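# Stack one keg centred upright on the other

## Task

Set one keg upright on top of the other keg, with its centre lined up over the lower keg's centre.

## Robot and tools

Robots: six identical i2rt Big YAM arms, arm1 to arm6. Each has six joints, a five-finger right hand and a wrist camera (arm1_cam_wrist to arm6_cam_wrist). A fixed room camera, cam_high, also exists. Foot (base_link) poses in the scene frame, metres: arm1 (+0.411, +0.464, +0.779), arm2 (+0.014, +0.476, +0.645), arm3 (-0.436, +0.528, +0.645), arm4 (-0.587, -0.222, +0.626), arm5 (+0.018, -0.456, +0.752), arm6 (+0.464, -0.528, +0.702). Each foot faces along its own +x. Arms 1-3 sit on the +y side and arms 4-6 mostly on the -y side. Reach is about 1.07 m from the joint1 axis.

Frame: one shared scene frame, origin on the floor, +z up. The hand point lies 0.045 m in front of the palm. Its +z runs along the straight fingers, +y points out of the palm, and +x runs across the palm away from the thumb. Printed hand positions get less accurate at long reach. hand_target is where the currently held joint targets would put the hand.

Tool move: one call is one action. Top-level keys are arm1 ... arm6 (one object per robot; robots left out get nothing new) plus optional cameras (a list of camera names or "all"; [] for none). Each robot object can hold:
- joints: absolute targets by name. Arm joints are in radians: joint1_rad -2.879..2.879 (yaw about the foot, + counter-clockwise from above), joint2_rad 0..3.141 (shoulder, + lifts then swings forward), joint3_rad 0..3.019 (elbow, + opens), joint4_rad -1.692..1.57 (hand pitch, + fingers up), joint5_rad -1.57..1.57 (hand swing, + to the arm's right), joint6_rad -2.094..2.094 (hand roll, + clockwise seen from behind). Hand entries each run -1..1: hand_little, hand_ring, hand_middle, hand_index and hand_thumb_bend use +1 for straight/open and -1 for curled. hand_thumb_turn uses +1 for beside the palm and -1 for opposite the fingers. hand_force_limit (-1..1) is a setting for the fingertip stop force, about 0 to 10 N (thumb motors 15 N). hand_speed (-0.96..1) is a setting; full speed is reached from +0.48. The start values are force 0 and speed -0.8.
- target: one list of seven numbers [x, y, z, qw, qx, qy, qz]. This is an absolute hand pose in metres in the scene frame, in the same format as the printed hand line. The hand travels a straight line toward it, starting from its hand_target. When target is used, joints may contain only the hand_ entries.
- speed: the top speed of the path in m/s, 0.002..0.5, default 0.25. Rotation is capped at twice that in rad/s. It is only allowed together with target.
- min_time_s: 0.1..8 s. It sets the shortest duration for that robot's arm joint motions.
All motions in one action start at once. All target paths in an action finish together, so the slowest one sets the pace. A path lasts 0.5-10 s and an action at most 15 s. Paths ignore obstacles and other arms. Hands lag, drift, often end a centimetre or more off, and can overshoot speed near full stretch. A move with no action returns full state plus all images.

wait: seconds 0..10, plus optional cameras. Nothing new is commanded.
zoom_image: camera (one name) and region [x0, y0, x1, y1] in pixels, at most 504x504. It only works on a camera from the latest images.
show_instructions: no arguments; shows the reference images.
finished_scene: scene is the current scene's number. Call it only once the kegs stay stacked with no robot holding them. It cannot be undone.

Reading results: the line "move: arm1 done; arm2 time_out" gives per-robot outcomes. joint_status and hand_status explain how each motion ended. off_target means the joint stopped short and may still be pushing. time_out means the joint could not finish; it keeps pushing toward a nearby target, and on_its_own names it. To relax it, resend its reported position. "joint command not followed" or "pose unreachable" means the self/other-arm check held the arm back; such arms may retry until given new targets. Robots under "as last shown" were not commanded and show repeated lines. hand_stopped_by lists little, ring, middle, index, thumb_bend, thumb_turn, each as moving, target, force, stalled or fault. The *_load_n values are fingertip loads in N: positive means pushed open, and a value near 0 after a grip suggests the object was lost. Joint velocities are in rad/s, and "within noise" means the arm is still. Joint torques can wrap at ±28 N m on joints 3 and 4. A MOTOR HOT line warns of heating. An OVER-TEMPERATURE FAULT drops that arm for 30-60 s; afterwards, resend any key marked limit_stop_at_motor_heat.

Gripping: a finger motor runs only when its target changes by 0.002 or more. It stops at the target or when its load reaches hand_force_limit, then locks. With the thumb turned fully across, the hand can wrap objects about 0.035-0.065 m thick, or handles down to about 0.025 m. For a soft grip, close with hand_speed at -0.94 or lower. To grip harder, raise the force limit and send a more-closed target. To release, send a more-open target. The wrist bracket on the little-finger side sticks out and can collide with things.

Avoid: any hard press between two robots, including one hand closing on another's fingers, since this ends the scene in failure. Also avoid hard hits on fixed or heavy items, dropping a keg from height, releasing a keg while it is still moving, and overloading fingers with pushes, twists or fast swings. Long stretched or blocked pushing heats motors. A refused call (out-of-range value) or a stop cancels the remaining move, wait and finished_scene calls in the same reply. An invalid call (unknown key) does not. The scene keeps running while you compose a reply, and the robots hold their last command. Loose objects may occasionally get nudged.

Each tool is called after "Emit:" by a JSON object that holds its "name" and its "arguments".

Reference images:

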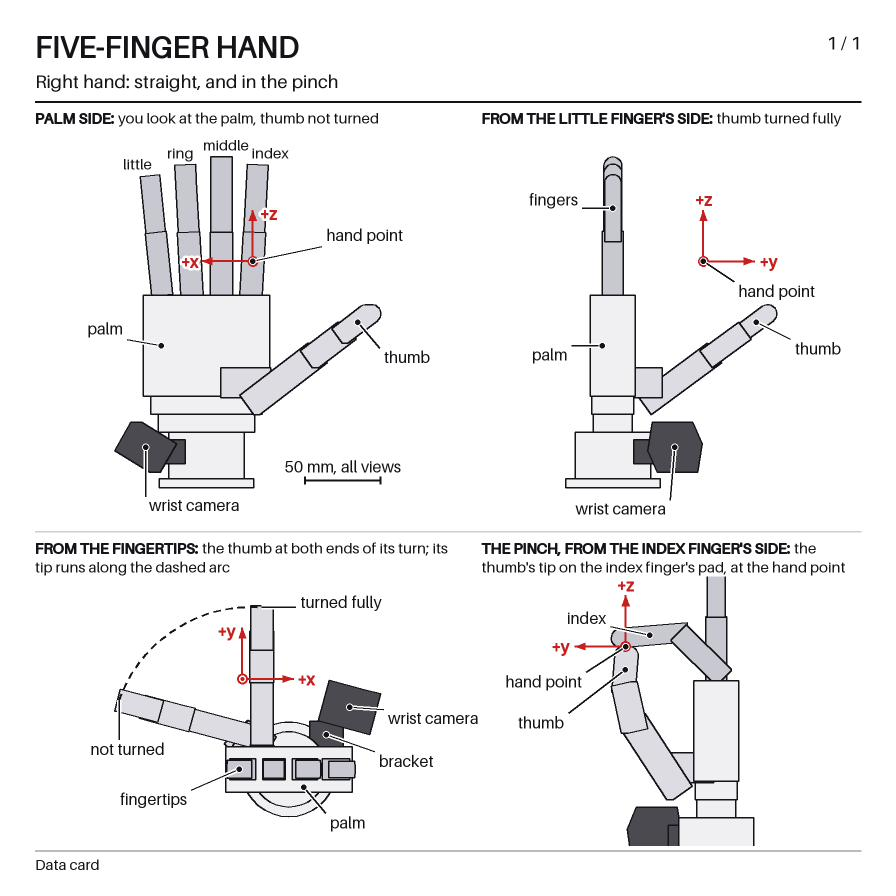

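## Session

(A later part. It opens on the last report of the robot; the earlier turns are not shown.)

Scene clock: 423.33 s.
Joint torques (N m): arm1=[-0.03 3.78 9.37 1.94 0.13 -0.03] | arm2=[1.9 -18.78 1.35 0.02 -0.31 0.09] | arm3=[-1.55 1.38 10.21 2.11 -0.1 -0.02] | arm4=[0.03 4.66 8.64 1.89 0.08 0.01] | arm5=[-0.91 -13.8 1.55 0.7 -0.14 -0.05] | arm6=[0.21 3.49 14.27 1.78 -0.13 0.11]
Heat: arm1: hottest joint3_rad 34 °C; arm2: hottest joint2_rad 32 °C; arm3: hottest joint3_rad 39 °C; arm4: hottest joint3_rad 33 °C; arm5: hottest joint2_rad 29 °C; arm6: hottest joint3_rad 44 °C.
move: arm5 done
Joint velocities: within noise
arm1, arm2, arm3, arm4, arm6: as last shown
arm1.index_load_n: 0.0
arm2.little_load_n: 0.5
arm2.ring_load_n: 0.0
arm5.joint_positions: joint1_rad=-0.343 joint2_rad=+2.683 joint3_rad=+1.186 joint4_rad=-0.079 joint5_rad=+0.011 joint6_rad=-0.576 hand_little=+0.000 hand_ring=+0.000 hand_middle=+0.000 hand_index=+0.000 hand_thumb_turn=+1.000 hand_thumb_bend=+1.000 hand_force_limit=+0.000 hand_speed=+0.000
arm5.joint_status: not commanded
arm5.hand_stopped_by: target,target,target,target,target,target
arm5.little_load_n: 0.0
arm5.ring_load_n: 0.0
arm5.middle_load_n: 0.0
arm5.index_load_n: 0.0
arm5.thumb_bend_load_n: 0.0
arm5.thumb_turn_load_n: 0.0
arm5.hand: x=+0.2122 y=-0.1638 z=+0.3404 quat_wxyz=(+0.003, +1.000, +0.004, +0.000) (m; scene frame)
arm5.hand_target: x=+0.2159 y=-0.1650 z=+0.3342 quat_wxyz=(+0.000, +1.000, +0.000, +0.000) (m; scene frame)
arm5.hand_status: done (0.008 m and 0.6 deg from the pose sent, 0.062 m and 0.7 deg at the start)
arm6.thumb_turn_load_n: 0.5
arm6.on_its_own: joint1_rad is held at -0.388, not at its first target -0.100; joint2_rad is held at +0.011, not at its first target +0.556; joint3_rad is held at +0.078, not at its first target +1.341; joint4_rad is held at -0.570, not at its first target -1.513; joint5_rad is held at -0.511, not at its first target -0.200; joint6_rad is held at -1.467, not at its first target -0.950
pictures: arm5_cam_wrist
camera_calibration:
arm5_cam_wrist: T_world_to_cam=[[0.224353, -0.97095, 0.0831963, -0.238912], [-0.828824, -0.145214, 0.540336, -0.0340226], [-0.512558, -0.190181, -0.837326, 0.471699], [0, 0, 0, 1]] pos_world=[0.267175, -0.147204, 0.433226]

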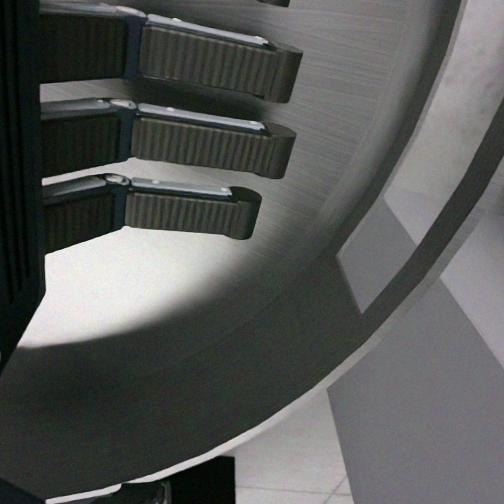

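Emit:
{"name": "move", "arguments": {"arm5": {"target": [0.214, -0.249, 0.334, 0, 1, 0, 0], "speed": 0.05}, "cameras": ["arm5_cam_wrist", "arm2_cam_wrist", "arm6_cam_wrist", "cam_high"]}}

Scene clock: 433.80 s.
Joint torques (N m): arm1=[0.09 3.9 9.35 2 0.14 -0.05] | arm2=[1.96 -18.84 1.33 0.02 -0.31 0.08] | arm3=[-1.67 1.44 10.13 2.09 -0.09 -0.04] | arm4=[0.15 4.54 8.66 1.85 0.08 0.01] | arm5=[-0.79 -12.28 -0.7 0.69 -0.13 -0.09] | arm6=[0.21 3.72 14.42 1.76 -0.13 0.09]
Heat: arm1: hottest joint3_rad 34 °C; arm2: hottest joint2_rad 32 °C; arm3: hottest joint3_rad 39 °C; arm4: hottest joint3_rad 33 °C; arm5: hottest joint2_rad 29 °C; arm6: hottest joint3_rad 44 °C.
move: arm5 off_target
Joint velocities: within noise
arm1, arm2, arm3, arm4, arm6: as last shown
arm1.little_load_n: 0.5
arm1.thumb_turn_load_n: 0.5
arm2.little_load_n: 1.0
arm2.middle_load_n: 1.5
arm2.index_load_n: 3.5
arm3.index_load_n: -0.5
arm5.joint_positions: joint1_rad=-0.469 joint2_rad=+2.684 joint3_rad=+1.026 joint4_rad=+0.101 joint5_rad=+0.011 joint6_rad=-0.699 hand_little=+0.000 hand_ring=+0.000 hand_middle=+0.000 hand_index=+0.000 hand_thumb_turn=+1.000 hand_thumb_bend=+1.000 hand_force_limit=+0.000 hand_speed=+0.000
arm5.joint_status: not commanded
arm5.hand_stopped_by: target,target,target,target,target,target
arm5.little_load_n: 0.0
arm5.ring_load_n: 0.0
arm5.middle_load_n: 0.0
arm5.index_load_n: 0.0
arm5.thumb_bend_load_n: 0.0
arm5.thumb_turn_load_n: 0.0
arm5.hand: x=+0.2185 y=-0.2385 z=+0.3389 quat_wxyz=(-0.004, +1.000, +0.002, +0.006) (m; scene frame)
arm5.hand_target: x=+0.2138 y=-0.2489 z=+0.3343 quat_wxyz=(+0.000, +1.000, +0.000, +0.000) (m; scene frame)
arm5.hand_status: off_target (0.012 m and 0.9 deg from the pose sent, 0.085 m and 0.6 deg at the start)
arm6.thumb_turn_load_n: 0.0
arm6.on_its_own: joint1_rad is held at -0.388, not at its first target -0.100; joint2_rad is held at +0.011, not at its first target +0.556; joint3_rad is held at +0.078, not at its first target +1.341; joint4_rad is held at -0.570, not at its first target -1.513; joint5_rad is held at -0.511, not at its first target -0.200; joint6_rad is held at -1.467, not at its first target -0.950
pictures: arm2_cam_wrist, arm5_cam_wrist, arm6_cam_wrist, cam_high
camera_calibration:
arm2_cam_wrist: T_world_to_cam=[[-0.22668, 0.973783, -0.0190235, -0.130112], [0.861039, 0.209488, 0.463385, -0.451642], [0.455222, 0.0886602, -0.885953, 0.271655], [0, 0, 0, 1]] pos_world=[0.235725, 0.197229, 0.447483]
arm5_cam_wrist: T_world_to_cam=[[0.220033, -0.972824, 0.0721005, -0.308428], [-0.835182, -0.149678, 0.529213, -0.0347171], [-0.50404, -0.176661, -0.84542, 0.463511], [0, 0, 0, 1]] pos_world=[0.272497, -0.223358, 0.432472]
arm6_cam_wrist: T_world_to_cam=[[0.943587, 0.313473, -0.106671, -0.269802], [0.202503, -0.801178, -0.563121, 0.108471], [-0.261986, 0.509753, -0.81946, 0.998514], [0, 0, 0, 1]] pos_world=[0.494213, -0.337515, 0.850545]

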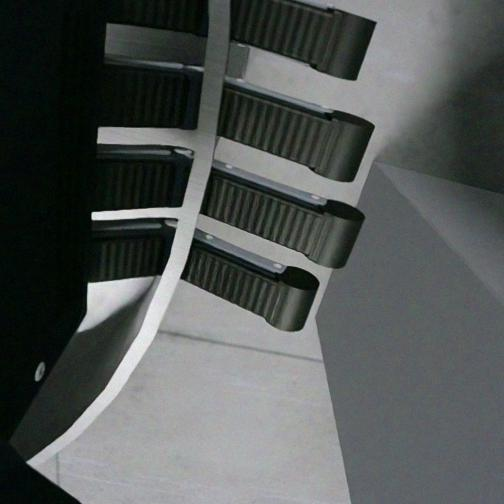

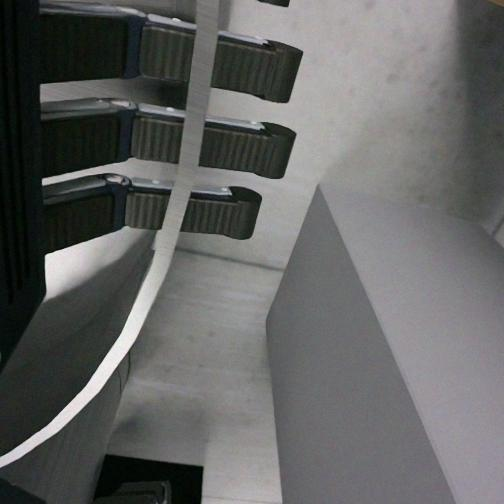

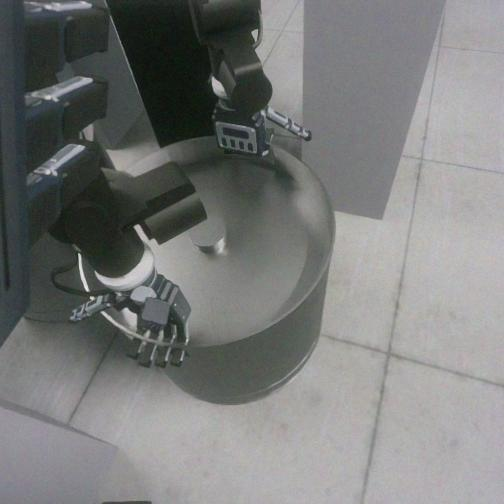

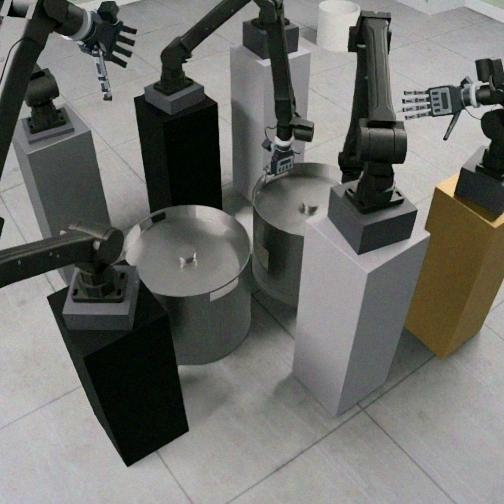

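Emit:
{"name": "move", "arguments": {"arm5": {"joints": {"hand_speed": -0.9, "hand_force_limit": -0.4, "hand_little": -0.9, "hand_ring": -0.9, "hand_middle": -0.9, "hand_index": -0.9}}, "cameras": ["arm5_cam_wrist"]}}

Scene clock: 443.20 s.
Joint torques (N m): arm1=[0.03 3.78 9.37 2.02 0.14 -0.05] | arm2=[1.9 -18.84 1.33 0.03 -0.31 0.09] | arm3=[-1.61 1.44 10.19 2.06 -0.09 -0.05] | arm4=[0.09 4.54 8.7 1.92 0.07 0.02] | arm5=[-0.56 -14.21 -0.95 0.12 -0.11 0.02] | arm6=[0.03 4.01 14.35 1.72 -0.11 0.12]
Heat: arm1: hottest joint3_rad 34 °C; arm2: hottest joint2_rad 32 °C; arm3: hottest joint3_rad 39 °C; arm4: hottest joint3_rad 33 °C; arm5: hottest joint2_rad 29 °C; arm6: hottest joint3_rad 44 °C.
move: arm5 done
Joint velocities: within noise
arm1, arm2, arm3, arm4, arm6: as last shown
arm1.little_load_n: 0.0
arm1.thumb_turn_load_n: 0.0
arm2.index_load_n: 3.0
arm3.index_load_n: 0.0
arm5.joint_positions: joint1_rad=-0.475 joint2_rad=+2.715 joint3_rad=+1.026 joint4_rad=+0.118 joint5_rad=+0.010 joint6_rad=-0.709 hand_little=-0.900 hand_ring=-0.900 hand_middle=-0.900 hand_index=-0.900 hand_thumb_turn=+1.000 hand_thumb_bend=+1.000 hand_force_limit=-0.400 hand_speed=-0.900
arm5.joint_status: all done
arm5.hand_stopped_by: target,target,target,target,target,target
arm5.little_load_n: 2.0
arm5.ring_load_n: 1.5
arm5.middle_load_n: 0.5
arm5.index_load_n: 0.5
arm5.thumb_bend_load_n: 0.0
arm5.thumb_turn_load_n: 0.0
arm5.hand: x=+0.2122 y=-0.2490 z=+0.3296 quat_wxyz=(+0.001, +1.000, +0.004, +0.001) (m; scene frame)
arm5.hand_target: x=+0.2138 y=-0.2489 z=+0.3343 quat_wxyz=(+0.000, +1.000, +0.000, +0.000) (m; scene frame)
arm5.hand_status: not commanded
arm6.ring_load_n: -0.5
arm6.middle_load_n: -0.5
arm6.on_its_own: joint1_rad is held at -0.388, not at its first target -0.100; joint2_rad is held at +0.011, not at its first target +0.556; joint3_rad is held at +0.078, not at its first target +1.341; joint4_rad is held at -0.570, not at its first target -1.513; joint5_rad is held at -0.511, not at its first target -0.200; joint6_rad is held at -1.467, not at its first target -0.950
pictures: arm5_cam_wrist
camera_calibration:
arm5_cam_wrist: T_world_to_cam=[[0.224953, -0.971094, 0.0798283, -0.319853], [-0.829536, -0.147893, 0.538514, -0.040489], [-0.511142, -0.187361, -0.838826, 0.447264], [0, 0, 0, 1]] pos_world=[0.266981, -0.232796, 0.422514]

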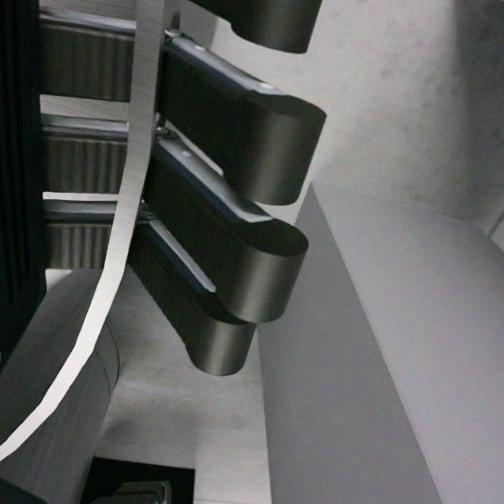

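Emit:
{"name": "move", "arguments": {"arm2": {"target": [0.303, 0.224, 0.341, 0, 0, 1, 0], "speed": 0.03}}}

Emit:
{"name": "move", "arguments": {"arm2": {"joints": {"hand_force_limit": -0.2, "hand_little": -0.88, "hand_ring": -0.88, "hand_middle": -0.88, "hand_index": -0.88}}, "cameras": ["arm2_cam_wrist", "arm6_cam_wrist"]}}

Scene clock: 455.60 s.
Joint torques (N m): arm1=[0.15 3.72 9.35 2.04 0.15 -0.04] | arm2=[2.78 -16.62 1.46 0.49 -0.5 0.18] | arm3=[-1.61 1.38 10.22 2.11 -0.1 -0.04] | arm4=[0.09 4.72 8.68 1.91 0.08 0.01] | arm5=[-0.5 -14.27 -0.92 0.13 -0.11 0.01] | arm6=[0.26 3.9 14.39 1.7 -0.12 0.13]
Heat: arm1: hottest joint3_rad 34 °C; arm2: hottest joint2_rad 32 °C; arm3: hottest joint3_rad 40 °C; arm4: hottest joint3_rad 33 °C; arm5: hottest joint2_rad 28 °C; arm6: hottest joint3_rad 44 °C.
move: arm2 off_target
Joint velocities: within noise
arm1.joint_positions: joint1_rad=+0.350 joint2_rad=+0.567 joint3_rad=+1.375 joint4_rad=-1.336 joint5_rad=+0.100 joint6_rad=-1.400 hand_little=+1.000 hand_ring=+1.000 hand_middle=+1.000 hand_index=+1.000 hand_thumb_turn=+1.000 hand_thumb_bend=+1.000 hand_force_limit=+0.000 hand_speed=-0.800
arm1.joint_status: not commanded
arm1.hand_stopped_by: target,target,target,target,target,target
arm1.little_load_n: 0.0
arm1.ring_load_n: 0.0
arm1.middle_load_n: 0.0
arm1.index_load_n: 0.0
arm1.thumb_bend_load_n: 0.0
arm1.thumb_turn_load_n: 0.0
arm1.hand: x=+0.3921 y=+0.2451 z=+1.2797 quat_wxyz=(+0.307, +0.620, -0.603, +0.396) (m; scene frame)
arm1.hand_target: x=+0.3916 y=+0.2472 z=+1.2883 quat_wxyz=(+0.311, +0.616, -0.600, +0.404) (m; scene frame)
arm1.hand_status: not commanded
arm2.joint_positions: joint1_rad=+0.512 joint2_rad=+2.377 joint3_rad=+0.979 joint4_rad=-0.172 joint5_rad=+0.022 joint6_rad=+0.667 hand_little=-0.371 hand_ring=-0.371 hand_middle=-0.398 hand_index=-0.455 hand_thumb_turn=+1.000 hand_thumb_bend=+1.000 hand_force_limit=-0.400 hand_speed=-0.900
arm2.joint_status: not commanded
arm2.hand_stopped_by: force,force,force,force,target,target
arm2.little_load_n: 1.0
arm2.ring_load_n: 0.0
arm2.middle_load_n: 0.5
arm2.index_load_n: 1.0
arm2.thumb_bend_load_n: 0.0
arm2.thumb_turn_load_n: 0.0
arm2.hand: x=+0.2960 y=+0.2136 z=+0.3435 quat_wxyz=(+0.004, -0.002, -1.000, +0.004) (m; scene frame)
arm2.hand_target: x=+0.3027 y=+0.2238 z=+0.3412 quat_wxyz=(+0.000, +0.000, -1.000, +0.000) (m; scene frame)
arm2.hand_status: off_target (0.013 m and 0.6 deg from the pose sent, 0.013 m and 0.5 deg at the start)
arm3.joint_positions: joint1_rad=+0.150 joint2_rad=+0.607 joint3_rad=+1.465 joint4_rad=-1.236 joint5_rad=+0.200 joint6_rad=-0.950 hand_little=+1.000 hand_ring=+1.000 hand_middle=+1.000 hand_index=+1.000 hand_thumb_turn=+1.000 hand_thumb_bend=+1.000 hand_force_limit=+0.000 hand_speed=-0.800
arm3.joint_status: not commanded
arm3.hand_stopped_by: target,target,target,target,target,target
arm3.little_load_n: 0.0
arm3.ring_load_n: 0.0
arm3.middle_load_n: 0.0
arm3.index_load_n: 0.0
arm3.thumb_bend_load_n: 0.0
arm3.thumb_turn_load_n: -0.5
arm3.hand: x=-0.5114 y=+0.3085 z=+1.1831 quat_wxyz=(+0.328, +0.322, -0.762, +0.456) (m; scene frame)
arm3.hand_target: x=-0.5115 y=+0.3110 z=+1.1926 quat_wxyz=(+0.331, +0.318, -0.757, +0.465) (m; scene frame)
arm3.hand_status: not commanded
arm4.joint_positions: joint1_rad=-0.400 joint2_rad=+0.547 joint3_rad=+1.325 joint4_rad=-1.416 joint5_rad=-0.050 joint6_rad=-1.450 hand_little=+1.000 hand_ring=+1.000 hand_middle=+1.000 hand_index=+1.000 hand_thumb_turn=+1.000 hand_thumb_bend=+1.000 hand_force_limit=+0.000 hand_speed=-0.800
arm4.joint_status: not commanded
arm4.hand_stopped_by: target,target,target,target,target,target
arm4.little_load_n: 0.0
arm4.ring_load_n: 0.0
arm4.middle_load_n: 0.0
arm4.index_load_n: 0.0
arm4.thumb_bend_load_n: 0.0
arm4.thumb_turn_load_n: 0.0
arm4.hand: x=-0.3904 y=-0.1555 z=+1.0879 quat_wxyz=(-0.169, +0.870, +0.202, +0.416) (m; scene frame)
arm4.hand_target: x=-0.3904 y=-0.1556 z=+1.1005 quat_wxyz=(-0.173, +0.864, +0.201, +0.429) (m; scene frame)
arm4.hand_status: not commanded
arm5, arm6: as last shown
arm5.little_load_n: 1.5
arm6.ring_load_n: 0.0
arm6.middle_load_n: 0.0
arm6.on_its_own: joint1_rad is held at -0.388, not at its first target -0.100; joint2_rad is held at +0.011, not at its first target +0.556; joint3_rad is held at +0.078, not at its first target +1.341; joint4_rad is held at -0.570, not at its first target -1.513; joint5_rad is held at -0.511, not at its first target -0.200; joint6_rad is held at -1.467, not at its first target -0.950
pictures: none

Scene clock: 457.90 s.
Joint torques (N m): arm1=[0.09 3.96 9.37 2.02 0.14 -0.03] | arm2=[2.49 -19.02 1.26 -0.25 -0.53 0.12] | arm3=[-1.55 1.44 10.13 2.07 -0.1 -0.03] | arm4=[0.09 4.66 8.68 1.89 0.05 0.02] | arm5=[-0.44 -14.21 -0.92 0.09 -0.11 0.02] | arm6=[0.03 3.37 14.38 1.7 -0.14 0.12]
Heat: arm1: hottest joint3_rad 35 °C; arm2: hottest joint2_rad 32 °C; arm3: hottest joint3_rad 40 °C; arm4: hottest joint3_rad 33 °C; arm5: hottest joint2_rad 28 °C; arm6: hottest joint3_rad 44 °C.
move: arm2 off_target
Joint velocities: within noise
arm1, arm3, arm4, arm5, arm6: as last shown
arm2.joint_positions: joint1_rad=+0.516 joint2_rad=+2.402 joint3_rad=+0.979 joint4_rad=-0.150 joint5_rad=+0.024 joint6_rad=+0.673 hand_little=-0.835 hand_ring=-0.880 hand_middle=-0.880 hand_index=-0.880 hand_thumb_turn=+1.000 hand_thumb_bend=+1.000 hand_force_limit=-0.200 hand_speed=-0.900
arm2.joint_status: hand_little off_target (ended at -0.835, target -0.880); the others done
arm2.hand_stopped_by: force,target,target,target,target,target
arm2.little_load_n: 3.5
arm2.ring_load_n: 1.5
arm2.middle_load_n: 1.0
arm2.index_load_n: 0.0
arm2.thumb_bend_load_n: 0.0
arm2.thumb_turn_load_n: 0.0
arm2.hand: x=+0.2939 y=+0.2185 z=+0.3336 quat_wxyz=(+0.005, -0.003, -1.000, +0.003) (m; scene frame)
arm2.hand_target: x=+0.3026 y=+0.2238 z=+0.3411 quat_wxyz=(+0.000, +0.000, -1.000, +0.000) (m; scene frame)
arm2.hand_status: not commanded
arm3.middle_load_n: -0.5
arm3.thumb_turn_load_n: 0.0
arm5.middle_load_n: 1.0
arm6.on_its_own: joint1_rad is held at -0.388, not at its first target -0.100; joint2_rad is held at +0.011, not at its first target +0.556; joint3_rad is held at +0.078, not at its first target +1.341; joint4_rad is held at -0.570, not at its first target -1.513; joint5_rad is held at -0.511, not at its first target -0.200; joint6_rad is held at -1.467, not at its first target -0.950
pictures: arm2_cam_wrist, arm6_cam_wrist
camera_calibration:
arm2_cam_wrist: T_world_to_cam=[[-0.221925, 0.97471, -0.0262776, -0.132922], [0.862873, 0.208869, 0.460243, -0.446265], [0.454091, 0.0794651, -0.887404, 0.264564], [0, 0, 0, 1]] pos_world=[0.235435, 0.201748, 0.436673]
arm6_cam_wrist: T_world_to_cam=[[0.943587, 0.313473, -0.106671, -0.269802], [0.202503, -0.801178, -0.563121, 0.108471], [-0.261986, 0.509753, -0.81946, 0.998514], [0, 0, 0, 1]] pos_world=[0.494213, -0.337515, 0.850545]

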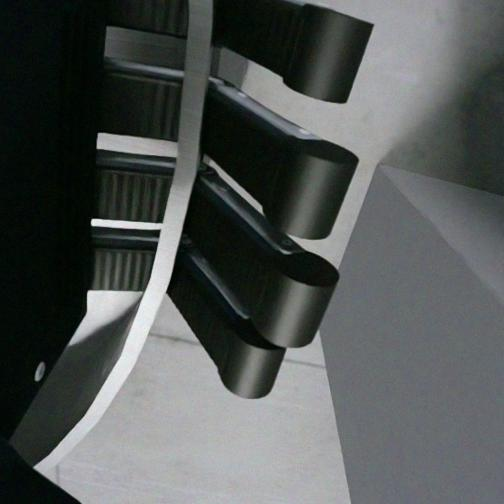

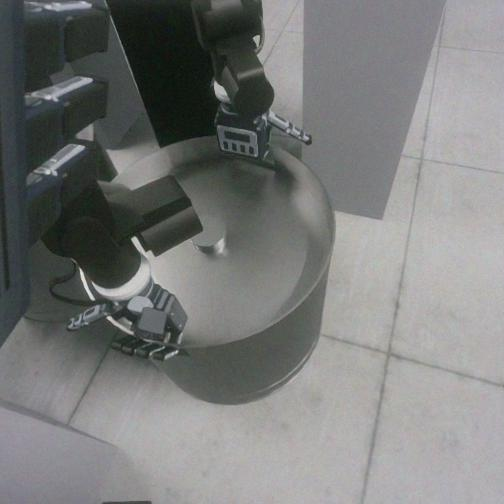

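Emit:
{"name": "move", "arguments": {"arm2": {"target": [0.300, 0.2210, 0.3811, 0, 0, 1, 0], "speed": 0.04}, "arm5": {"target": [0.216, -0.2470, 0.3743, 0, 1, 0, 0], "speed": 0.04}, "cameras": ["all"]}}

Scene clock: 464.93 s.
Joint torques (N m): arm1=[0.15 3.9 9.33 1.96 0.14 -0.03] | arm2=[1.9 -27.52 -1.62 -2.1 -0.54 0.06] | arm3=[-1.44 1.61 10.17 2.13 -0.08 -0.04] | arm4=[0.09 4.48 8.7 1.89 0.05 0.03] | arm5=[-0.32 -20.66 -5.27 -1.03 -0.04 0.03] | arm6=[0.32 3.43 14.39 1.81 -0.15 0.1]
Heat: arm1: hottest joint3_rad 35 °C; arm2: hottest joint2_rad 32 °C; arm3: hottest joint3_rad 40 °C; arm4: hottest joint3_rad 33 °C; arm5: hottest joint2_rad 28 °C; arm6: hottest joint3_rad 45 °C.
move: arm2 off_target; arm5 off_target
Joint velocities: within noise
arm1, arm3, arm4, arm6: as last shown
arm1.index_load_n: -0.5
arm2.joint_positions: joint1_rad=+0.516 joint2_rad=+2.399 joint3_rad=+0.972 joint4_rad=-0.152 joint5_rad=+0.023 joint6_rad=+0.672 hand_little=-0.835 hand_ring=-0.879 hand_middle=-0.880 hand_index=-0.880 hand_thumb_turn=+1.000 hand_thumb_bend=+1.000 hand_force_limit=-0.200 hand_speed=-0.900
arm2.joint_status: not commanded
arm2.hand_stopped_by: force,target,target,target,target,target
arm2.little_load_n: 7.0
arm2.ring_load_n: 3.0
arm2.middle_load_n: 1.5
arm2.index_load_n: 0.5
arm2.thumb_bend_load_n: 0.0
arm2.thumb_turn_load_n: 0.0
arm2.hand: x=+0.2916 y=+0.2215 z=+0.3347 quat_wxyz=(+0.007, -0.002, -1.000, +0.000) (m; scene frame)
arm2.hand_target: x=+0.2994 y=+0.2219 z=+0.3751 quat_wxyz=(+0.000, +0.000, -1.000, +0.000) (m; scene frame)
arm2.hand_status: off_target (0.047 m and 0.8 deg from the pose sent, 0.048 m and 0.7 deg at the start)
arm3.middle_load_n: 0.0
arm5.joint_positions: joint1_rad=-0.477 joint2_rad=+2.709 joint3_rad=+1.022 joint4_rad=+0.118 joint5_rad=+0.008 joint6_rad=-0.711 hand_little=-0.899 hand_ring=-0.899 hand_middle=-0.900 hand_index=-0.900 hand_thumb_turn=+1.000 hand_thumb_bend=+1.000 hand_force_limit=-0.400 hand_speed=-0.900
arm5.joint_status: not commanded
arm5.hand_stopped_by: target,target,target,target,target,target
arm5.little_load_n: 3.5
arm5.ring_load_n: 2.5
arm5.middle_load_n: 1.5
arm5.index_load_n: 3.0
arm5.thumb_bend_load_n: 0.0
arm5.thumb_turn_load_n: 0.0
arm5.hand: x=+0.2126 y=-0.2494 z=+0.3315 quat_wxyz=(+0.000, +1.000, +0.004, +0.001) (m; scene frame)
arm5.hand_target: x=+0.2148 y=-0.2484 z=+0.3686 quat_wxyz=(+0.000, +1.000, +0.000, +0.000) (m; scene frame)
arm5.hand_status: off_target (0.043 m and 0.5 deg from the pose sent, 0.045 m and 0.5 deg at the start)
arm6.on_its_own: joint1_rad is held at -0.388, not at its first target -0.100; joint2_rad is held at +0.011, not at its first target +0.556; joint3_rad is held at +0.078, not at its first target +1.341; joint4_rad is held at -0.570, not at its first target -1.513; joint5_rad is held at -0.511, not at its first target -0.200; joint6_rad is held at -1.467, not at its first target -0.950
pictures: arm1_cam_wrist, arm2_cam_wrist, arm3_cam_wrist, arm4_cam_wrist, arm5_cam_wrist, arm6_cam_wrist, cam_high
camera_calibration:
arm2_cam_wrist: T_world_to_cam=[[-0.223157, 0.974557, -0.0209895, -0.137635], [0.86407, 0.207732, 0.458509, -0.444973], [0.451203, 0.0841829, -0.888442, 0.266469], [0, 0, 0, 1]] pos_world=[0.233542, 0.204136, 0.437877]
arm5_cam_wrist: T_world_to_cam=[[0.22469, -0.971316, 0.0778404, -0.319824], [-0.829046, -0.148578, 0.539079, -0.0416641], [-0.512051, -0.185659, -0.83865, 0.449481], [0, 0, 0, 1]] pos_world=[0.267477, -0.23339, 0.424313]
arm6_cam_wrist: T_world_to_cam=[[0.943587, 0.313473, -0.106671, -0.269802], [0.202503, -0.801178, -0.563121, 0.108471], [-0.261986, 0.509753, -0.81946, 0.998514], [0, 0, 0, 1]] pos_world=[0.494213, -0.337515, 0.850545]

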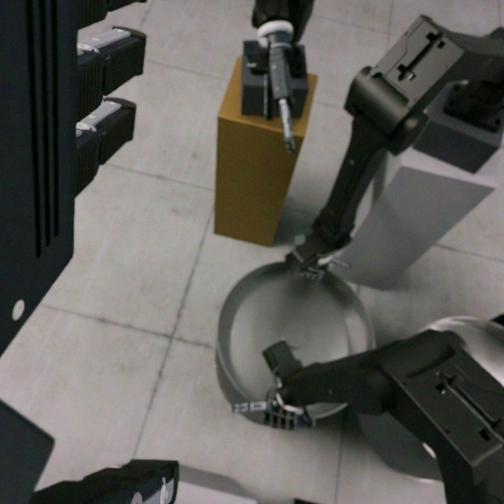

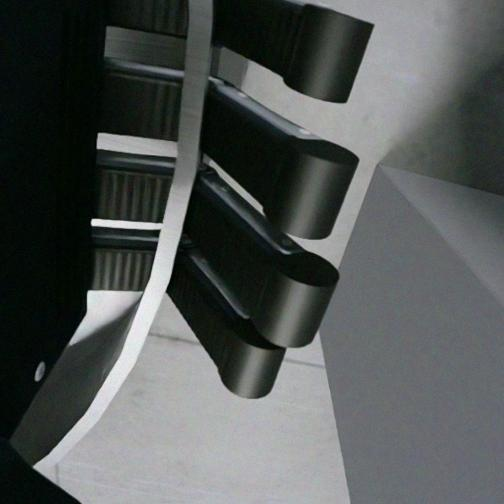

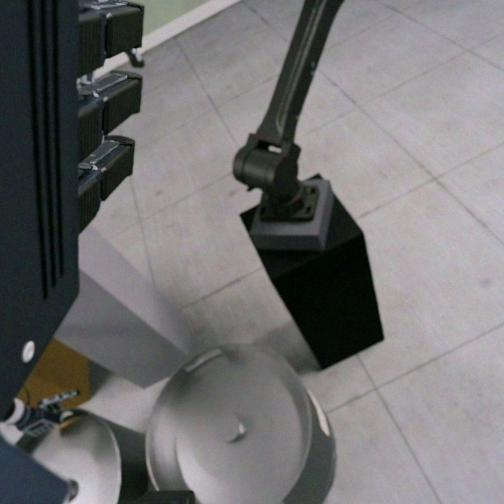

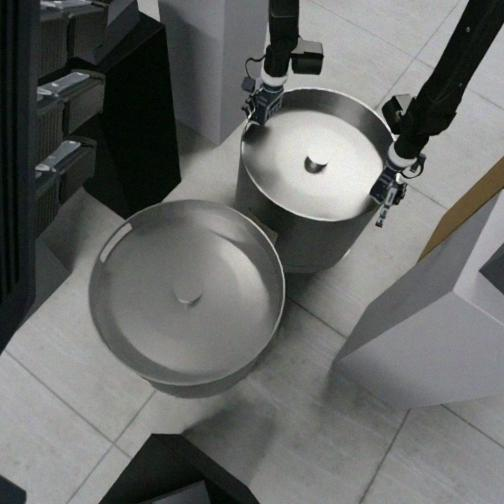

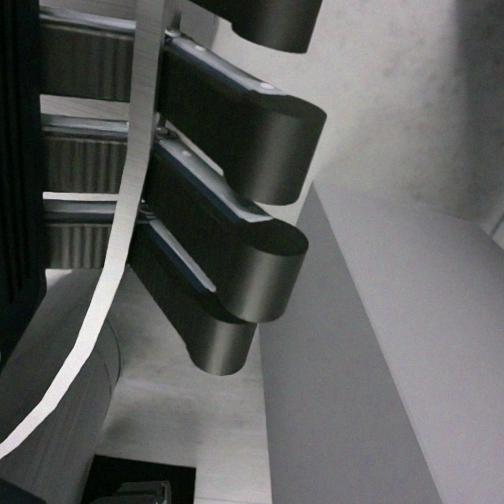

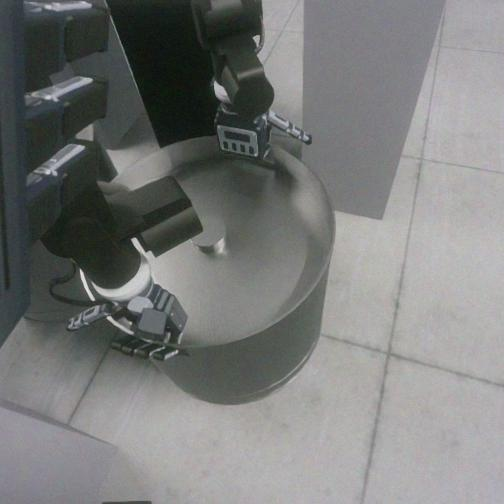

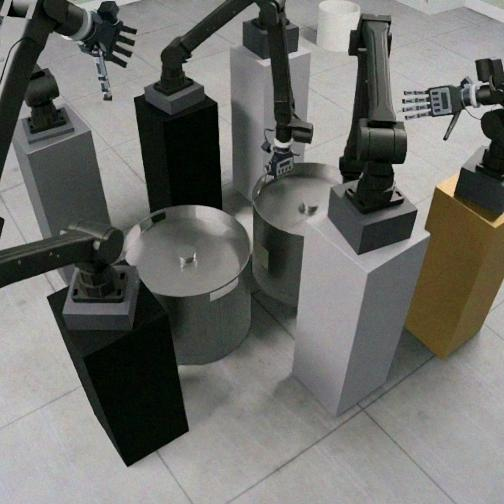

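Emit:
{"name": "move", "arguments": {"arm2": {"target": [0.300, 0.2210, 0.405, 0, 0, 1, 0], "speed": 0.04}, "arm5": {"target": [0.216, -0.2470, 0.400, 0, 1, 0, 0], "speed": 0.04}, "cameras": ["arm6_cam_wrist", "arm4_cam_wrist"]}}

Scene clock: 475.17 s.
Joint torques (N m): arm1=[-0.03 3.96 9.4 2.02 0.14 -0.04] | arm2=[2.02 -31.79 -3.02 -3.02 -0.61 0.07] | arm3=[-1.73 1.32 10.17 2.07 -0.08 -0.05] | arm4=[0.03 4.72 8.68 1.92 0.07 0.02] | arm5=[-0.21 -24 -7.58 -1.54 0.41 0.01] | arm6=[-0.15 3.55 14.3 1.84 -0.14 0.13]
Heat: arm1: hottest joint3_rad 35 °C; arm2: hottest joint2_rad 33 °C; arm3: hottest joint3_rad 40 °C; arm4: hottest joint3_rad 34 °C; arm5: hottest joint2_rad 28 °C; arm6: hottest joint3_rad 45 °C.
move: arm2 off_target; arm5 off_target
Joint velocities: arm1=[within noise] | arm2=[within noise] | arm3=[within noise] | arm4=[within noise] | arm5=[within noise] | arm6=[0.005 0.005 0.046 0.002 -0.051 0.051]
arm1, arm3, arm4, arm6: as last shown
arm1.index_load_n: 0.0
arm2.joint_positions: joint1_rad=+0.516 joint2_rad=+2.396 joint3_rad=+0.968 joint4_rad=-0.155 joint5_rad=+0.025 joint6_rad=+0.672 hand_little=-0.835 hand_ring=-0.879 hand_middle=-0.880 hand_index=-0.880 hand_thumb_turn=+1.000 hand_thumb_bend=+1.000 hand_force_limit=-0.200 hand_speed=-0.900
arm2.joint_status: not commanded
arm2.hand_stopped_by: force,target,target,target,target,target
arm2.little_load_n: 11.0
arm2.ring_load_n: 5.0
arm2.middle_load_n: 1.5
arm2.index_load_n: 1.0
arm2.thumb_bend_load_n: 0.0
arm2.thumb_turn_load_n: 0.0
arm2.hand: x=+0.2900 y=+0.2230 z=+0.3357 quat_wxyz=(+0.009, -0.002, -1.000, -0.001) (m; scene frame)
arm2.hand_target: x=+0.2990 y=+0.2228 z=+0.3923 quat_wxyz=(-0.001, +0.000, -1.000, +0.000) (m; scene frame)
arm2.hand_status: off_target (0.070 m and 1.0 deg from the pose sent, 0.071 m and 0.8 deg at the start)
arm5.joint_positions: joint1_rad=-0.478 joint2_rad=+2.705 joint3_rad=+1.016 joint4_rad=+0.118 joint5_rad=-0.002 joint6_rad=-0.707 hand_little=-0.899 hand_ring=-0.899 hand_middle=-0.900 hand_index=-0.899 hand_thumb_turn=+1.000 hand_thumb_bend=+1.000 hand_force_limit=-0.400 hand_speed=-0.900
arm5.joint_status: not commanded
arm5.hand_stopped_by: target,target,target,target,target,target
arm5.little_load_n: 2.5
arm5.ring_load_n: 2.5
arm5.middle_load_n: 1.5
arm5.index_load_n: 8.0
arm5.thumb_bend_load_n: -0.5
arm5.thumb_turn_load_n: 0.5
arm5.hand: x=+0.2098 y=-0.2494 z=+0.3331 quat_wxyz=(-0.003, +1.000, +0.002, -0.004) (m; scene frame)
arm5.hand_target: x=+0.2135 y=-0.2496 z=+0.3869 quat_wxyz=(+0.000, +1.000, +0.000, +0.000) (m; scene frame)
arm5.hand_status: off_target (0.067 m and 0.6 deg from the pose sent, 0.069 m and 0.5 deg at the start)
arm6.little_load_n: -0.5
arm6.on_its_own: joint1_rad is held at -0.388, not at its first target -0.100; joint2_rad is held at +0.011, not at its first target +0.556; joint3_rad is held at +0.078, not at its first target +1.341; joint4_rad is held at -0.570, not at its first target -1.513; joint5_rad is held at -0.511, not at its first target -0.200; joint6_rad is held at -1.467, not at its first target -0.950
pictures: arm4_cam_wrist, arm6_cam_wrist
camera_calibration:
arm6_cam_wrist: T_world_to_cam=[[0.943587, 0.313473, -0.106671, -0.269802], [0.202503, -0.801178, -0.563121, 0.108471], [-0.261986, 0.509753, -0.81946, 0.998514], [0, 0, 0, 1]] pos_world=[0.494213, -0.337515, 0.850545]

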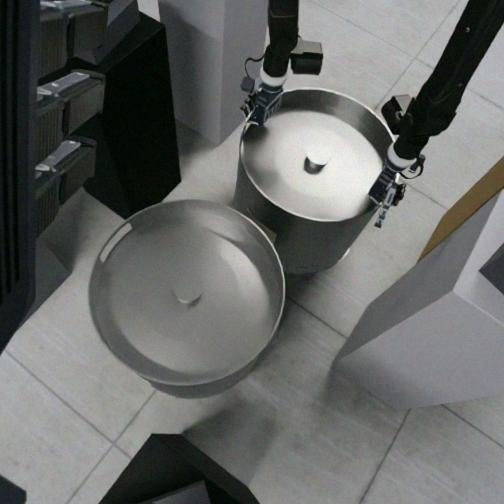

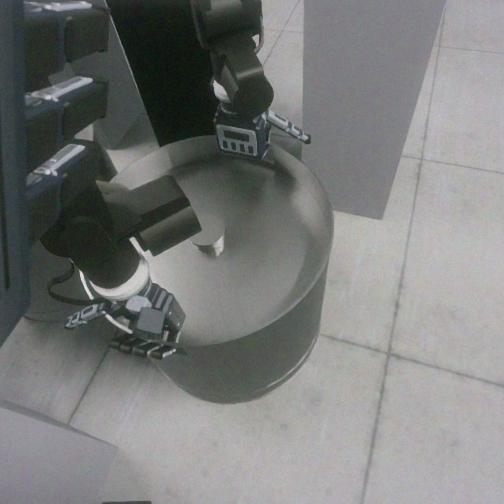

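Emit:
{"name": "move", "arguments": {"arm2": {"target": [0.300, 0.2210, 0.410, 0.026, 0, 0.9997, 0], "speed": 0.04}, "arm5": {"target": [0.216, -0.2470, 0.405, 0, 0.9997, 0, 0.026], "speed": 0.04}, "cameras": ["arm6_cam_wrist", "arm4_cam_wrist"]}}

Scene clock: 502.40 s.
Joint torques (N m): arm1=[0.03 3.9 9.39 1.96 0.14 -0.03] | arm2=[1.61 -32.5 -4.05 -1.81 -1.63 -0.08] | arm3=[-1.61 1.49 10.24 2.09 -0.08 -0.04] | arm4=[0.15 4.48 8.66 1.91 0.06 0.02] | arm5=[-0.38 -24.53 -8.34 -1.14 1.87 -0.11] | arm6=[-0.09 3.9 14.34 1.62 -0.09 0.12]
Heat: arm1: hottest joint3_rad 35 °C; arm2: hottest joint2_rad 33 °C; arm3: hottest joint3_rad 40 °C; arm4: hottest joint3_rad 34 °C; arm5: hottest joint2_rad 30 °C; arm6: hottest joint3_rad 45 °C.
move: arm2 off_target; arm5 off_target
Joint velocities: within noise
arm1, arm3, arm4: as last shown
arm1.thumb_bend_load_n: -0.5
arm2.joint_positions: joint1_rad=+0.502 joint2_rad=+2.394 joint3_rad=+0.951 joint4_rad=-0.144 joint5_rad=+0.009 joint6_rad=+0.666 hand_little=-0.835 hand_ring=-0.879 hand_middle=-0.880 hand_index=-0.880 hand_thumb_turn=+1.000 hand_thumb_bend=+1.000 hand_force_limit=-0.200 hand_speed=-0.900
arm2.joint_status: not commanded
arm2.hand_stopped_by: force,target,target,target,target,target
arm2.little_load_n: 8.5
arm2.ring_load_n: 5.0
arm2.middle_load_n: 2.0
arm2.index_load_n: 3.5
arm2.thumb_bend_load_n: 0.0
arm2.thumb_turn_load_n: 0.0
arm2.hand: x=+0.2842 y=+0.2266 z=+0.3365 quat_wxyz=(+0.004, -0.006, -1.000, -0.007) (m; scene frame)
arm2.hand_target: x=+0.2987 y=+0.2231 z=+0.3959 quat_wxyz=(-0.026, +0.001, -1.000, +0.000) (m; scene frame)
arm2.hand_status: off_target (0.075 m and 3.6 deg from the pose sent, 0.075 m and 4.0 deg at the start)
arm3.little_load_n: -0.5
arm5.joint_positions: joint1_rad=-0.450 joint2_rad=+2.705 joint3_rad=+0.994 joint4_rad=+0.159 joint5_rad=+0.004 joint6_rad=-0.668 hand_little=-0.899 hand_ring=-0.899 hand_middle=-0.900 hand_index=-0.899 hand_thumb_turn=+1.000 hand_thumb_bend=+1.000 hand_force_limit=-0.400 hand_speed=-0.900
arm5.joint_status: not commanded
arm5.hand_stopped_by: target,target,target,target,target,target
arm5.little_load_n: 8.0
arm5.ring_load_n: 3.5
arm5.middle_load_n: 1.5
arm5.index_load_n: 5.0
arm5.thumb_bend_load_n: 0.0
arm5.thumb_turn_load_n: 0.0
arm5.hand: x=+0.2007 y=-0.2459 z=+0.3331 quat_wxyz=(-0.008, +1.000, -0.003, +0.004) (m; scene frame)
arm5.hand_target: x=+0.2122 y=-0.2493 z=+0.3899 quat_wxyz=(+0.000, +1.000, +0.000, +0.026) (m; scene frame)
arm5.hand_status: off_target (0.074 m and 2.7 deg from the pose sent, 0.072 m and 3.5 deg at the start)
arm6.joint_positions: joint1_rad=-0.403 joint2_rad=+0.011 joint3_rad=+0.045 joint4_rad=-0.558 joint5_rad=-0.514 joint6_rad=-1.480 hand_little=+1.000 hand_ring=+1.000 hand_middle=+1.000 hand_index=+1.000 hand_thumb_turn=+1.000 hand_thumb_bend=+1.000 hand_force_limit=+0.000 hand_speed=-0.800
arm6.joint_status: not commanded
arm6.hand_stopped_by: target,target,target,target,target,target
arm6.little_load_n: 0.0
arm6.ring_load_n: 0.0
arm6.middle_load_n: 0.0
arm6.index_load_n: 0.0
arm6.thumb_bend_load_n: 0.0
arm6.thumb_turn_load_n: 0.0
arm6.on_its_own: joint1_rad is held at -0.388, not at its first target -0.100; joint2_rad is held at +0.011, not at its first target +0.556; joint3_rad is held at +0.078, not at its first target +1.341; joint4_rad is held at -0.570, not at its first target -1.513; joint5_rad is held at -0.511, not at its first target -0.200; joint6_rad is held at -1.467, not at its first target -0.950
arm6.hand: x=+0.4614 y=-0.2822 z=+0.7527 quat_wxyz=(-0.494, +0.587, +0.608, +0.208) (m; scene frame)
arm6.hand_target: x=+0.4584 y=-0.2801 z=+0.7695 quat_wxyz=(-0.501, +0.581, +0.606, +0.209) (m; scene frame)
arm6.hand_status: not commanded
pictures: arm4_cam_wrist, arm6_cam_wrist
camera_calibration:
arm6_cam_wrist: T_world_to_cam=[[0.943587, 0.313473, -0.106671, -0.269802], [0.202503, -0.801178, -0.563121, 0.108471], [-0.261986, 0.509753, -0.81946, 0.998514], [0, 0, 0, 1]] pos_world=[0.494213, -0.337515, 0.850545]

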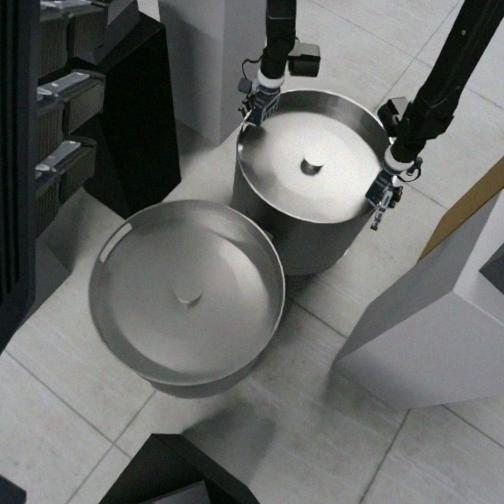

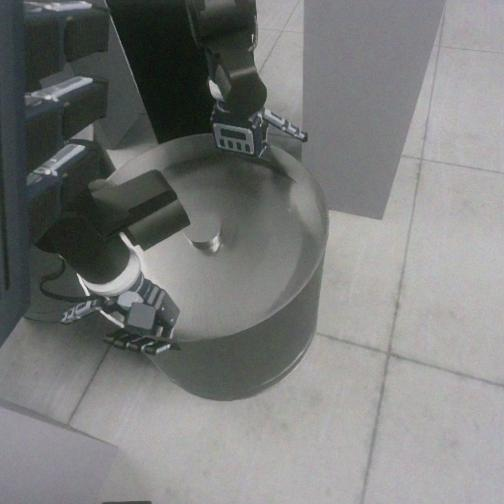

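Emit:
{"name": "move", "arguments": {"arm2": {"target": [0.312, 0.2150, 0.425, 0.035, 0, 0.9994, 0], "speed": 0.04}, "arm5": {"target": [0.230, -0.2430, 0.420, 0, 0.9997, 0, 0.026], "speed": 0.04}, "cameras": ["arm6_cam_wrist", "arm4_cam_wrist"]}}

Scene clock: 518.57 s.
Joint torques (N m): arm1=[0.15 3.72 9.33 2 0.14 -0.02] | arm2=[2.14 -34.55 -2.67 -2.81 -1.94 0.03] | arm3=[-1.67 1.44 10.21 2.11 -0.08 -0.04] | arm4=[-0.09 4.6 8.62 1.89 0.08 0.02] | arm5=[-1.79 -26.17 -7.75 -1.96 1.79 -0.24] | arm6=[0.15 3.9 14.39 1.74 -0.11 0.12]
Heat: arm1: hottest joint3_rad 35 °C; arm2: hottest joint2_rad 37 °C; arm3: hottest joint3_rad 40 °C; arm4: hottest joint3_rad 34 °C; arm5: hottest joint2_rad 31 °C; arm6: hottest joint3_rad 45 °C.
move: arm2 off_target; arm5 off_target
Joint velocities: within noise
arm1, arm3, arm4, arm6: as last shown
arm1.thumb_bend_load_n: 0.0
arm2.joint_positions: joint1_rad=+0.502 joint2_rad=+2.393 joint3_rad=+0.949 joint4_rad=-0.142 joint5_rad=+0.003 joint6_rad=+0.662 hand_little=-0.835 hand_ring=-0.879 hand_middle=-0.880 hand_index=-0.879 hand_thumb_turn=+1.000 hand_thumb_bend=+1.000 hand_force_limit=-0.200 hand_speed=-0.900
arm2.joint_status: not commanded
arm2.hand_stopped_by: force,target,target,target,target,target
arm2.little_load_n: 7.0
arm2.ring_load_n: 5.0
arm2.middle_load_n: 2.5
arm2.index_load_n: 5.0
arm2.thumb_bend_load_n: 0.0
arm2.thumb_turn_load_n: 0.0
arm2.hand: x=+0.2849 y=+0.2277 z=+0.3374 quat_wxyz=(+0.001, -0.004, -1.000, -0.009) (m; scene frame)
arm2.hand_target: x=+0.3097 y=+0.2179 z=+0.4072 quat_wxyz=(-0.035, +0.001, -0.999, +0.000) (m; scene frame)
arm2.hand_status: off_target (0.093 m and 4.2 deg from the pose sent, 0.093 m and 4.6 deg at the start)
arm3.little_load_n: 0.0
arm3.middle_load_n: -0.5
arm5.joint_positions: joint1_rad=-0.450 joint2_rad=+2.690 joint3_rad=+0.994 joint4_rad=+0.141 joint5_rad=+0.006 joint6_rad=-0.675 hand_little=-0.899 hand_ring=-0.899 hand_middle=-0.900 hand_index=-0.899 hand_thumb_turn=+1.000 hand_thumb_bend=+1.000 hand_force_limit=-0.400 hand_speed=-0.900
arm5.joint_status: not commanded
arm5.hand_stopped_by: target,target,target,target,target,target
arm5.little_load_n: 8.0
arm5.ring_load_n: 3.5
arm5.middle_load_n: 1.5
arm5.index_load_n: 5.5
arm5.thumb_bend_load_n: 0.0
arm5.thumb_turn_load_n: 0.0
arm5.hand: x=+0.2035 y=-0.2438 z=+0.3380 quat_wxyz=(-0.007, +1.000, +0.000, +0.004) (m; scene frame)
arm5.hand_target: x=+0.2244 y=-0.2458 z=+0.4012 quat_wxyz=(+0.000, +1.000, +0.000, +0.026) (m; scene frame)
arm5.hand_status: off_target (0.086 m and 2.6 deg from the pose sent, 0.092 m and 2.7 deg at the start)
arm6.little_load_n: 0.5
arm6.on_its_own: joint1_rad is held at -0.388, not at its first target -0.100; joint2_rad is held at +0.011, not at its first target +0.556; joint3_rad is held at +0.078, not at its first target +1.341; joint4_rad is held at -0.570, not at its first target -1.513; joint5_rad is held at -0.511, not at its first target -0.200; joint6_rad is held at -1.467, not at its first target -0.950
pictures: arm4_cam_wrist, arm6_cam_wrist
camera_calibration:
arm6_cam_wrist: T_world_to_cam=[[0.943587, 0.313473, -0.106671, -0.269802], [0.202503, -0.801178, -0.563121, 0.108471], [-0.261986, 0.509753, -0.81946, 0.998514], [0, 0, 0, 1]] pos_world=[0.494213, -0.337515, 0.850545]

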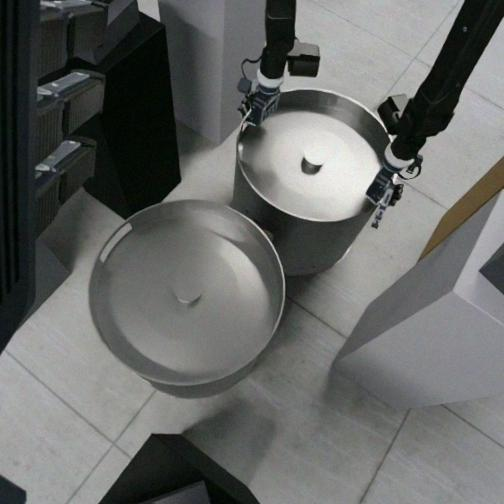

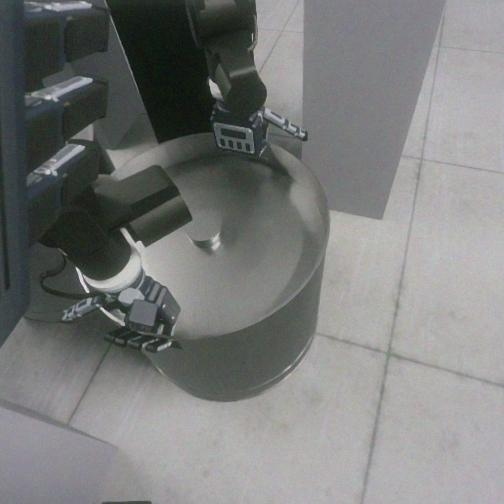

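Emit:
{"name": "move", "arguments": {"arm2": {"target": [0.312, 0.2150, 0.455, 0.035, 0, 0.9994, 0], "speed": 0.04}, "arm5": {"target": [0.230, -0.2430, 0.445, 0, 0.9997, 0, 0.026], "speed": 0.04}, "cameras": ["arm6_cam_wrist", "arm4_cam_wrist", "arm2_cam_wrist", "arm5_cam_wrist"]}}

Scene clock: 547.90 s.
Joint torques (N m): arm1=[0.03 4.01 9.37 2.06 0.15 -0.03] | arm2=[2.26 -34.32 -1.16 -2.97 -1.93 0.06] | arm3=[-1.79 1.61 10.13 2.11 -0.1 -0.05] | arm4=[0.03 4.48 8.68 1.85 0.07 0.02] | arm5=[-1.73 -25.88 -7.1 -1.99 1.8 -0.22] | arm6=[0.21 4.07 14.5 1.85 -0.11 0.11]
Heat: arm1: hottest joint3_rad 35 °C; arm2: hottest joint2_rad 41 °C; arm3: hottest joint3_rad 40 °C; arm4: hottest joint3_rad 34 °C; arm5: hottest joint2_rad 34 °C; arm6: hottest joint3_rad 46 °C.
move: arm2 off_target; arm5 off_target
Joint velocities: within noise
arm1, arm3, arm4, arm6: as last shown
arm2.joint_positions: joint1_rad=+0.502 joint2_rad=+2.309 joint3_rad=+0.916 joint4_rad=-0.200 joint5_rad=+0.002 joint6_rad=+0.659 hand_little=-0.835 hand_ring=-0.879 hand_middle=-0.880 hand_index=-0.879 hand_thumb_turn=+1.000 hand_thumb_bend=+1.000 hand_force_limit=-0.200 hand_speed=-0.900
arm2.joint_status: not commanded
arm2.hand_stopped_by: force,target,target,target,target,target
arm2.little_load_n: 7.5
arm2.ring_load_n: 5.0
arm2.middle_load_n: 2.5
arm2.index_load_n: 4.5
arm2.thumb_bend_load_n: 0.0
arm2.thumb_turn_load_n: 0.0
arm2.hand: x=+0.2839 y=+0.2284 z=+0.3670 quat_wxyz=(+0.003, -0.003, -1.000, -0.012) (m; scene frame)
arm2.hand_target: x=+0.3097 y=+0.2179 z=+0.4372 quat_wxyz=(-0.036, +0.001, -0.999, +0.000) (m; scene frame)
arm2.hand_status: off_target (0.093 m and 4.5 deg from the pose sent, 0.121 m and 4.2 deg at the start; pose on its path clipped on 22 of 61 steps)
arm3.middle_load_n: 0.0
arm5.joint_positions: joint1_rad=-0.450 joint2_rad=+2.617 joint3_rad=+0.949 joint4_rad=+0.108 joint5_rad=+0.006 joint6_rad=-0.678 hand_little=-0.899 hand_ring=-0.899 hand_middle=-0.900 hand_index=-0.899 hand_thumb_turn=+1.000 hand_thumb_bend=+1.000 hand_force_limit=-0.400 hand_speed=-0.900
arm5.joint_status: not commanded
arm5.hand_stopped_by: target,target,target,target,target,target
arm5.little_load_n: 7.5
arm5.ring_load_n: 3.5
arm5.middle_load_n: 1.5
arm5.index_load_n: 5.0
arm5.thumb_bend_load_n: 0.0
arm5.thumb_turn_load_n: 0.0
arm5.hand: x=+0.2043 y=-0.2433 z=+0.3641 quat_wxyz=(-0.005, +1.000, +0.001, +0.003) (m; scene frame)
arm5.hand_target: x=+0.2246 y=-0.2457 z=+0.4262 quat_wxyz=(+0.000, +1.000, +0.000, +0.026) (m; scene frame)
arm5.hand_status: off_target (0.085 m and 2.7 deg from the pose sent, 0.110 m and 2.6 deg at the start)
arm6.little_load_n: 0.0
arm6.on_its_own: joint1_rad is held at -0.388, not at its first target -0.100; joint2_rad is held at +0.011, not at its first target +0.556; joint3_rad is held at +0.078, not at its first target +1.341; joint4_rad is held at -0.570, not at its first target -1.513; joint5_rad is held at -0.511, not at its first target -0.200; joint6_rad is held at -1.467, not at its first target -0.950
pictures: arm2_cam_wrist, arm4_cam_wrist, arm5_cam_wrist, arm6_cam_wrist
camera_calibration:
arm2_cam_wrist: T_world_to_cam=[[-0.221452, 0.975171, -0.000108273, -0.153632], [0.860427, 0.195447, 0.470602, -0.455122], [0.458939, 0.104123, -0.882346, 0.28905], [0, 0, 0, 1]] pos_world=[0.224921, 0.208673, 0.469206]
arm5_cam_wrist: T_world_to_cam=[[0.218744, -0.973292, 0.069674, -0.31077], [-0.832043, -0.148743, 0.534397, -0.0629117], [-0.509761, -0.174868, -0.842357, 0.477365], [0, 0, 0, 1]] pos_world=[0.258976, -0.228351, 0.457384]
arm6_cam_wrist: T_world_to_cam=[[0.943587, 0.313473, -0.106671, -0.269802], [0.202503, -0.801178, -0.563121, 0.108471], [-0.261986, 0.509753, -0.81946, 0.998514], [0, 0, 0, 1]] pos_world=[0.494213, -0.337515, 0.850545]

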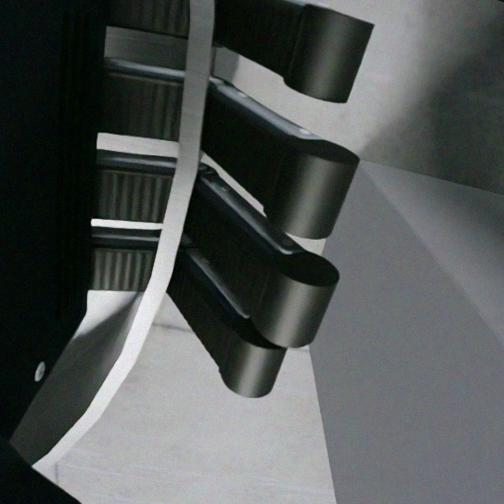

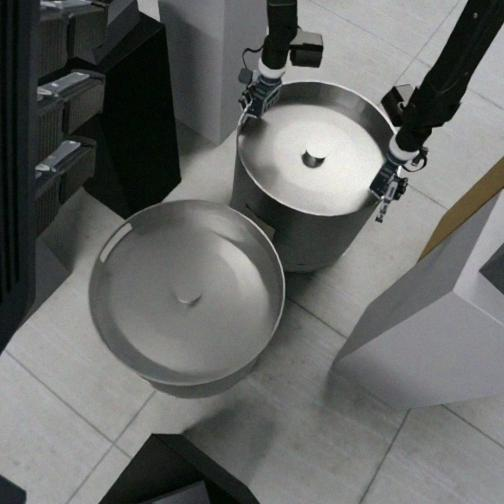

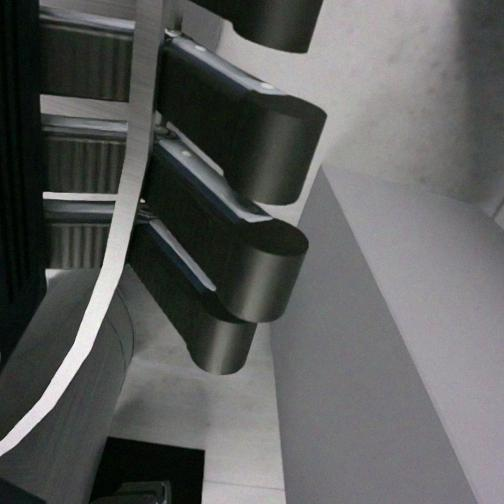

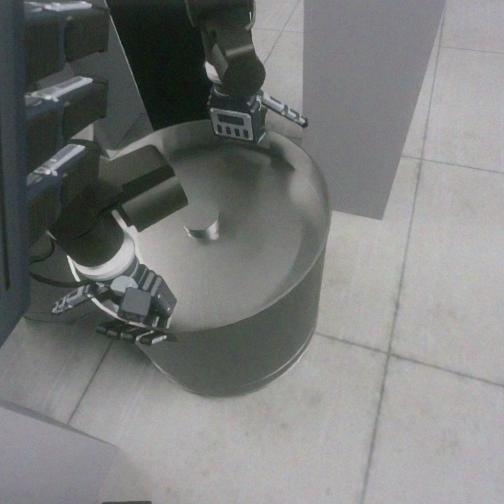

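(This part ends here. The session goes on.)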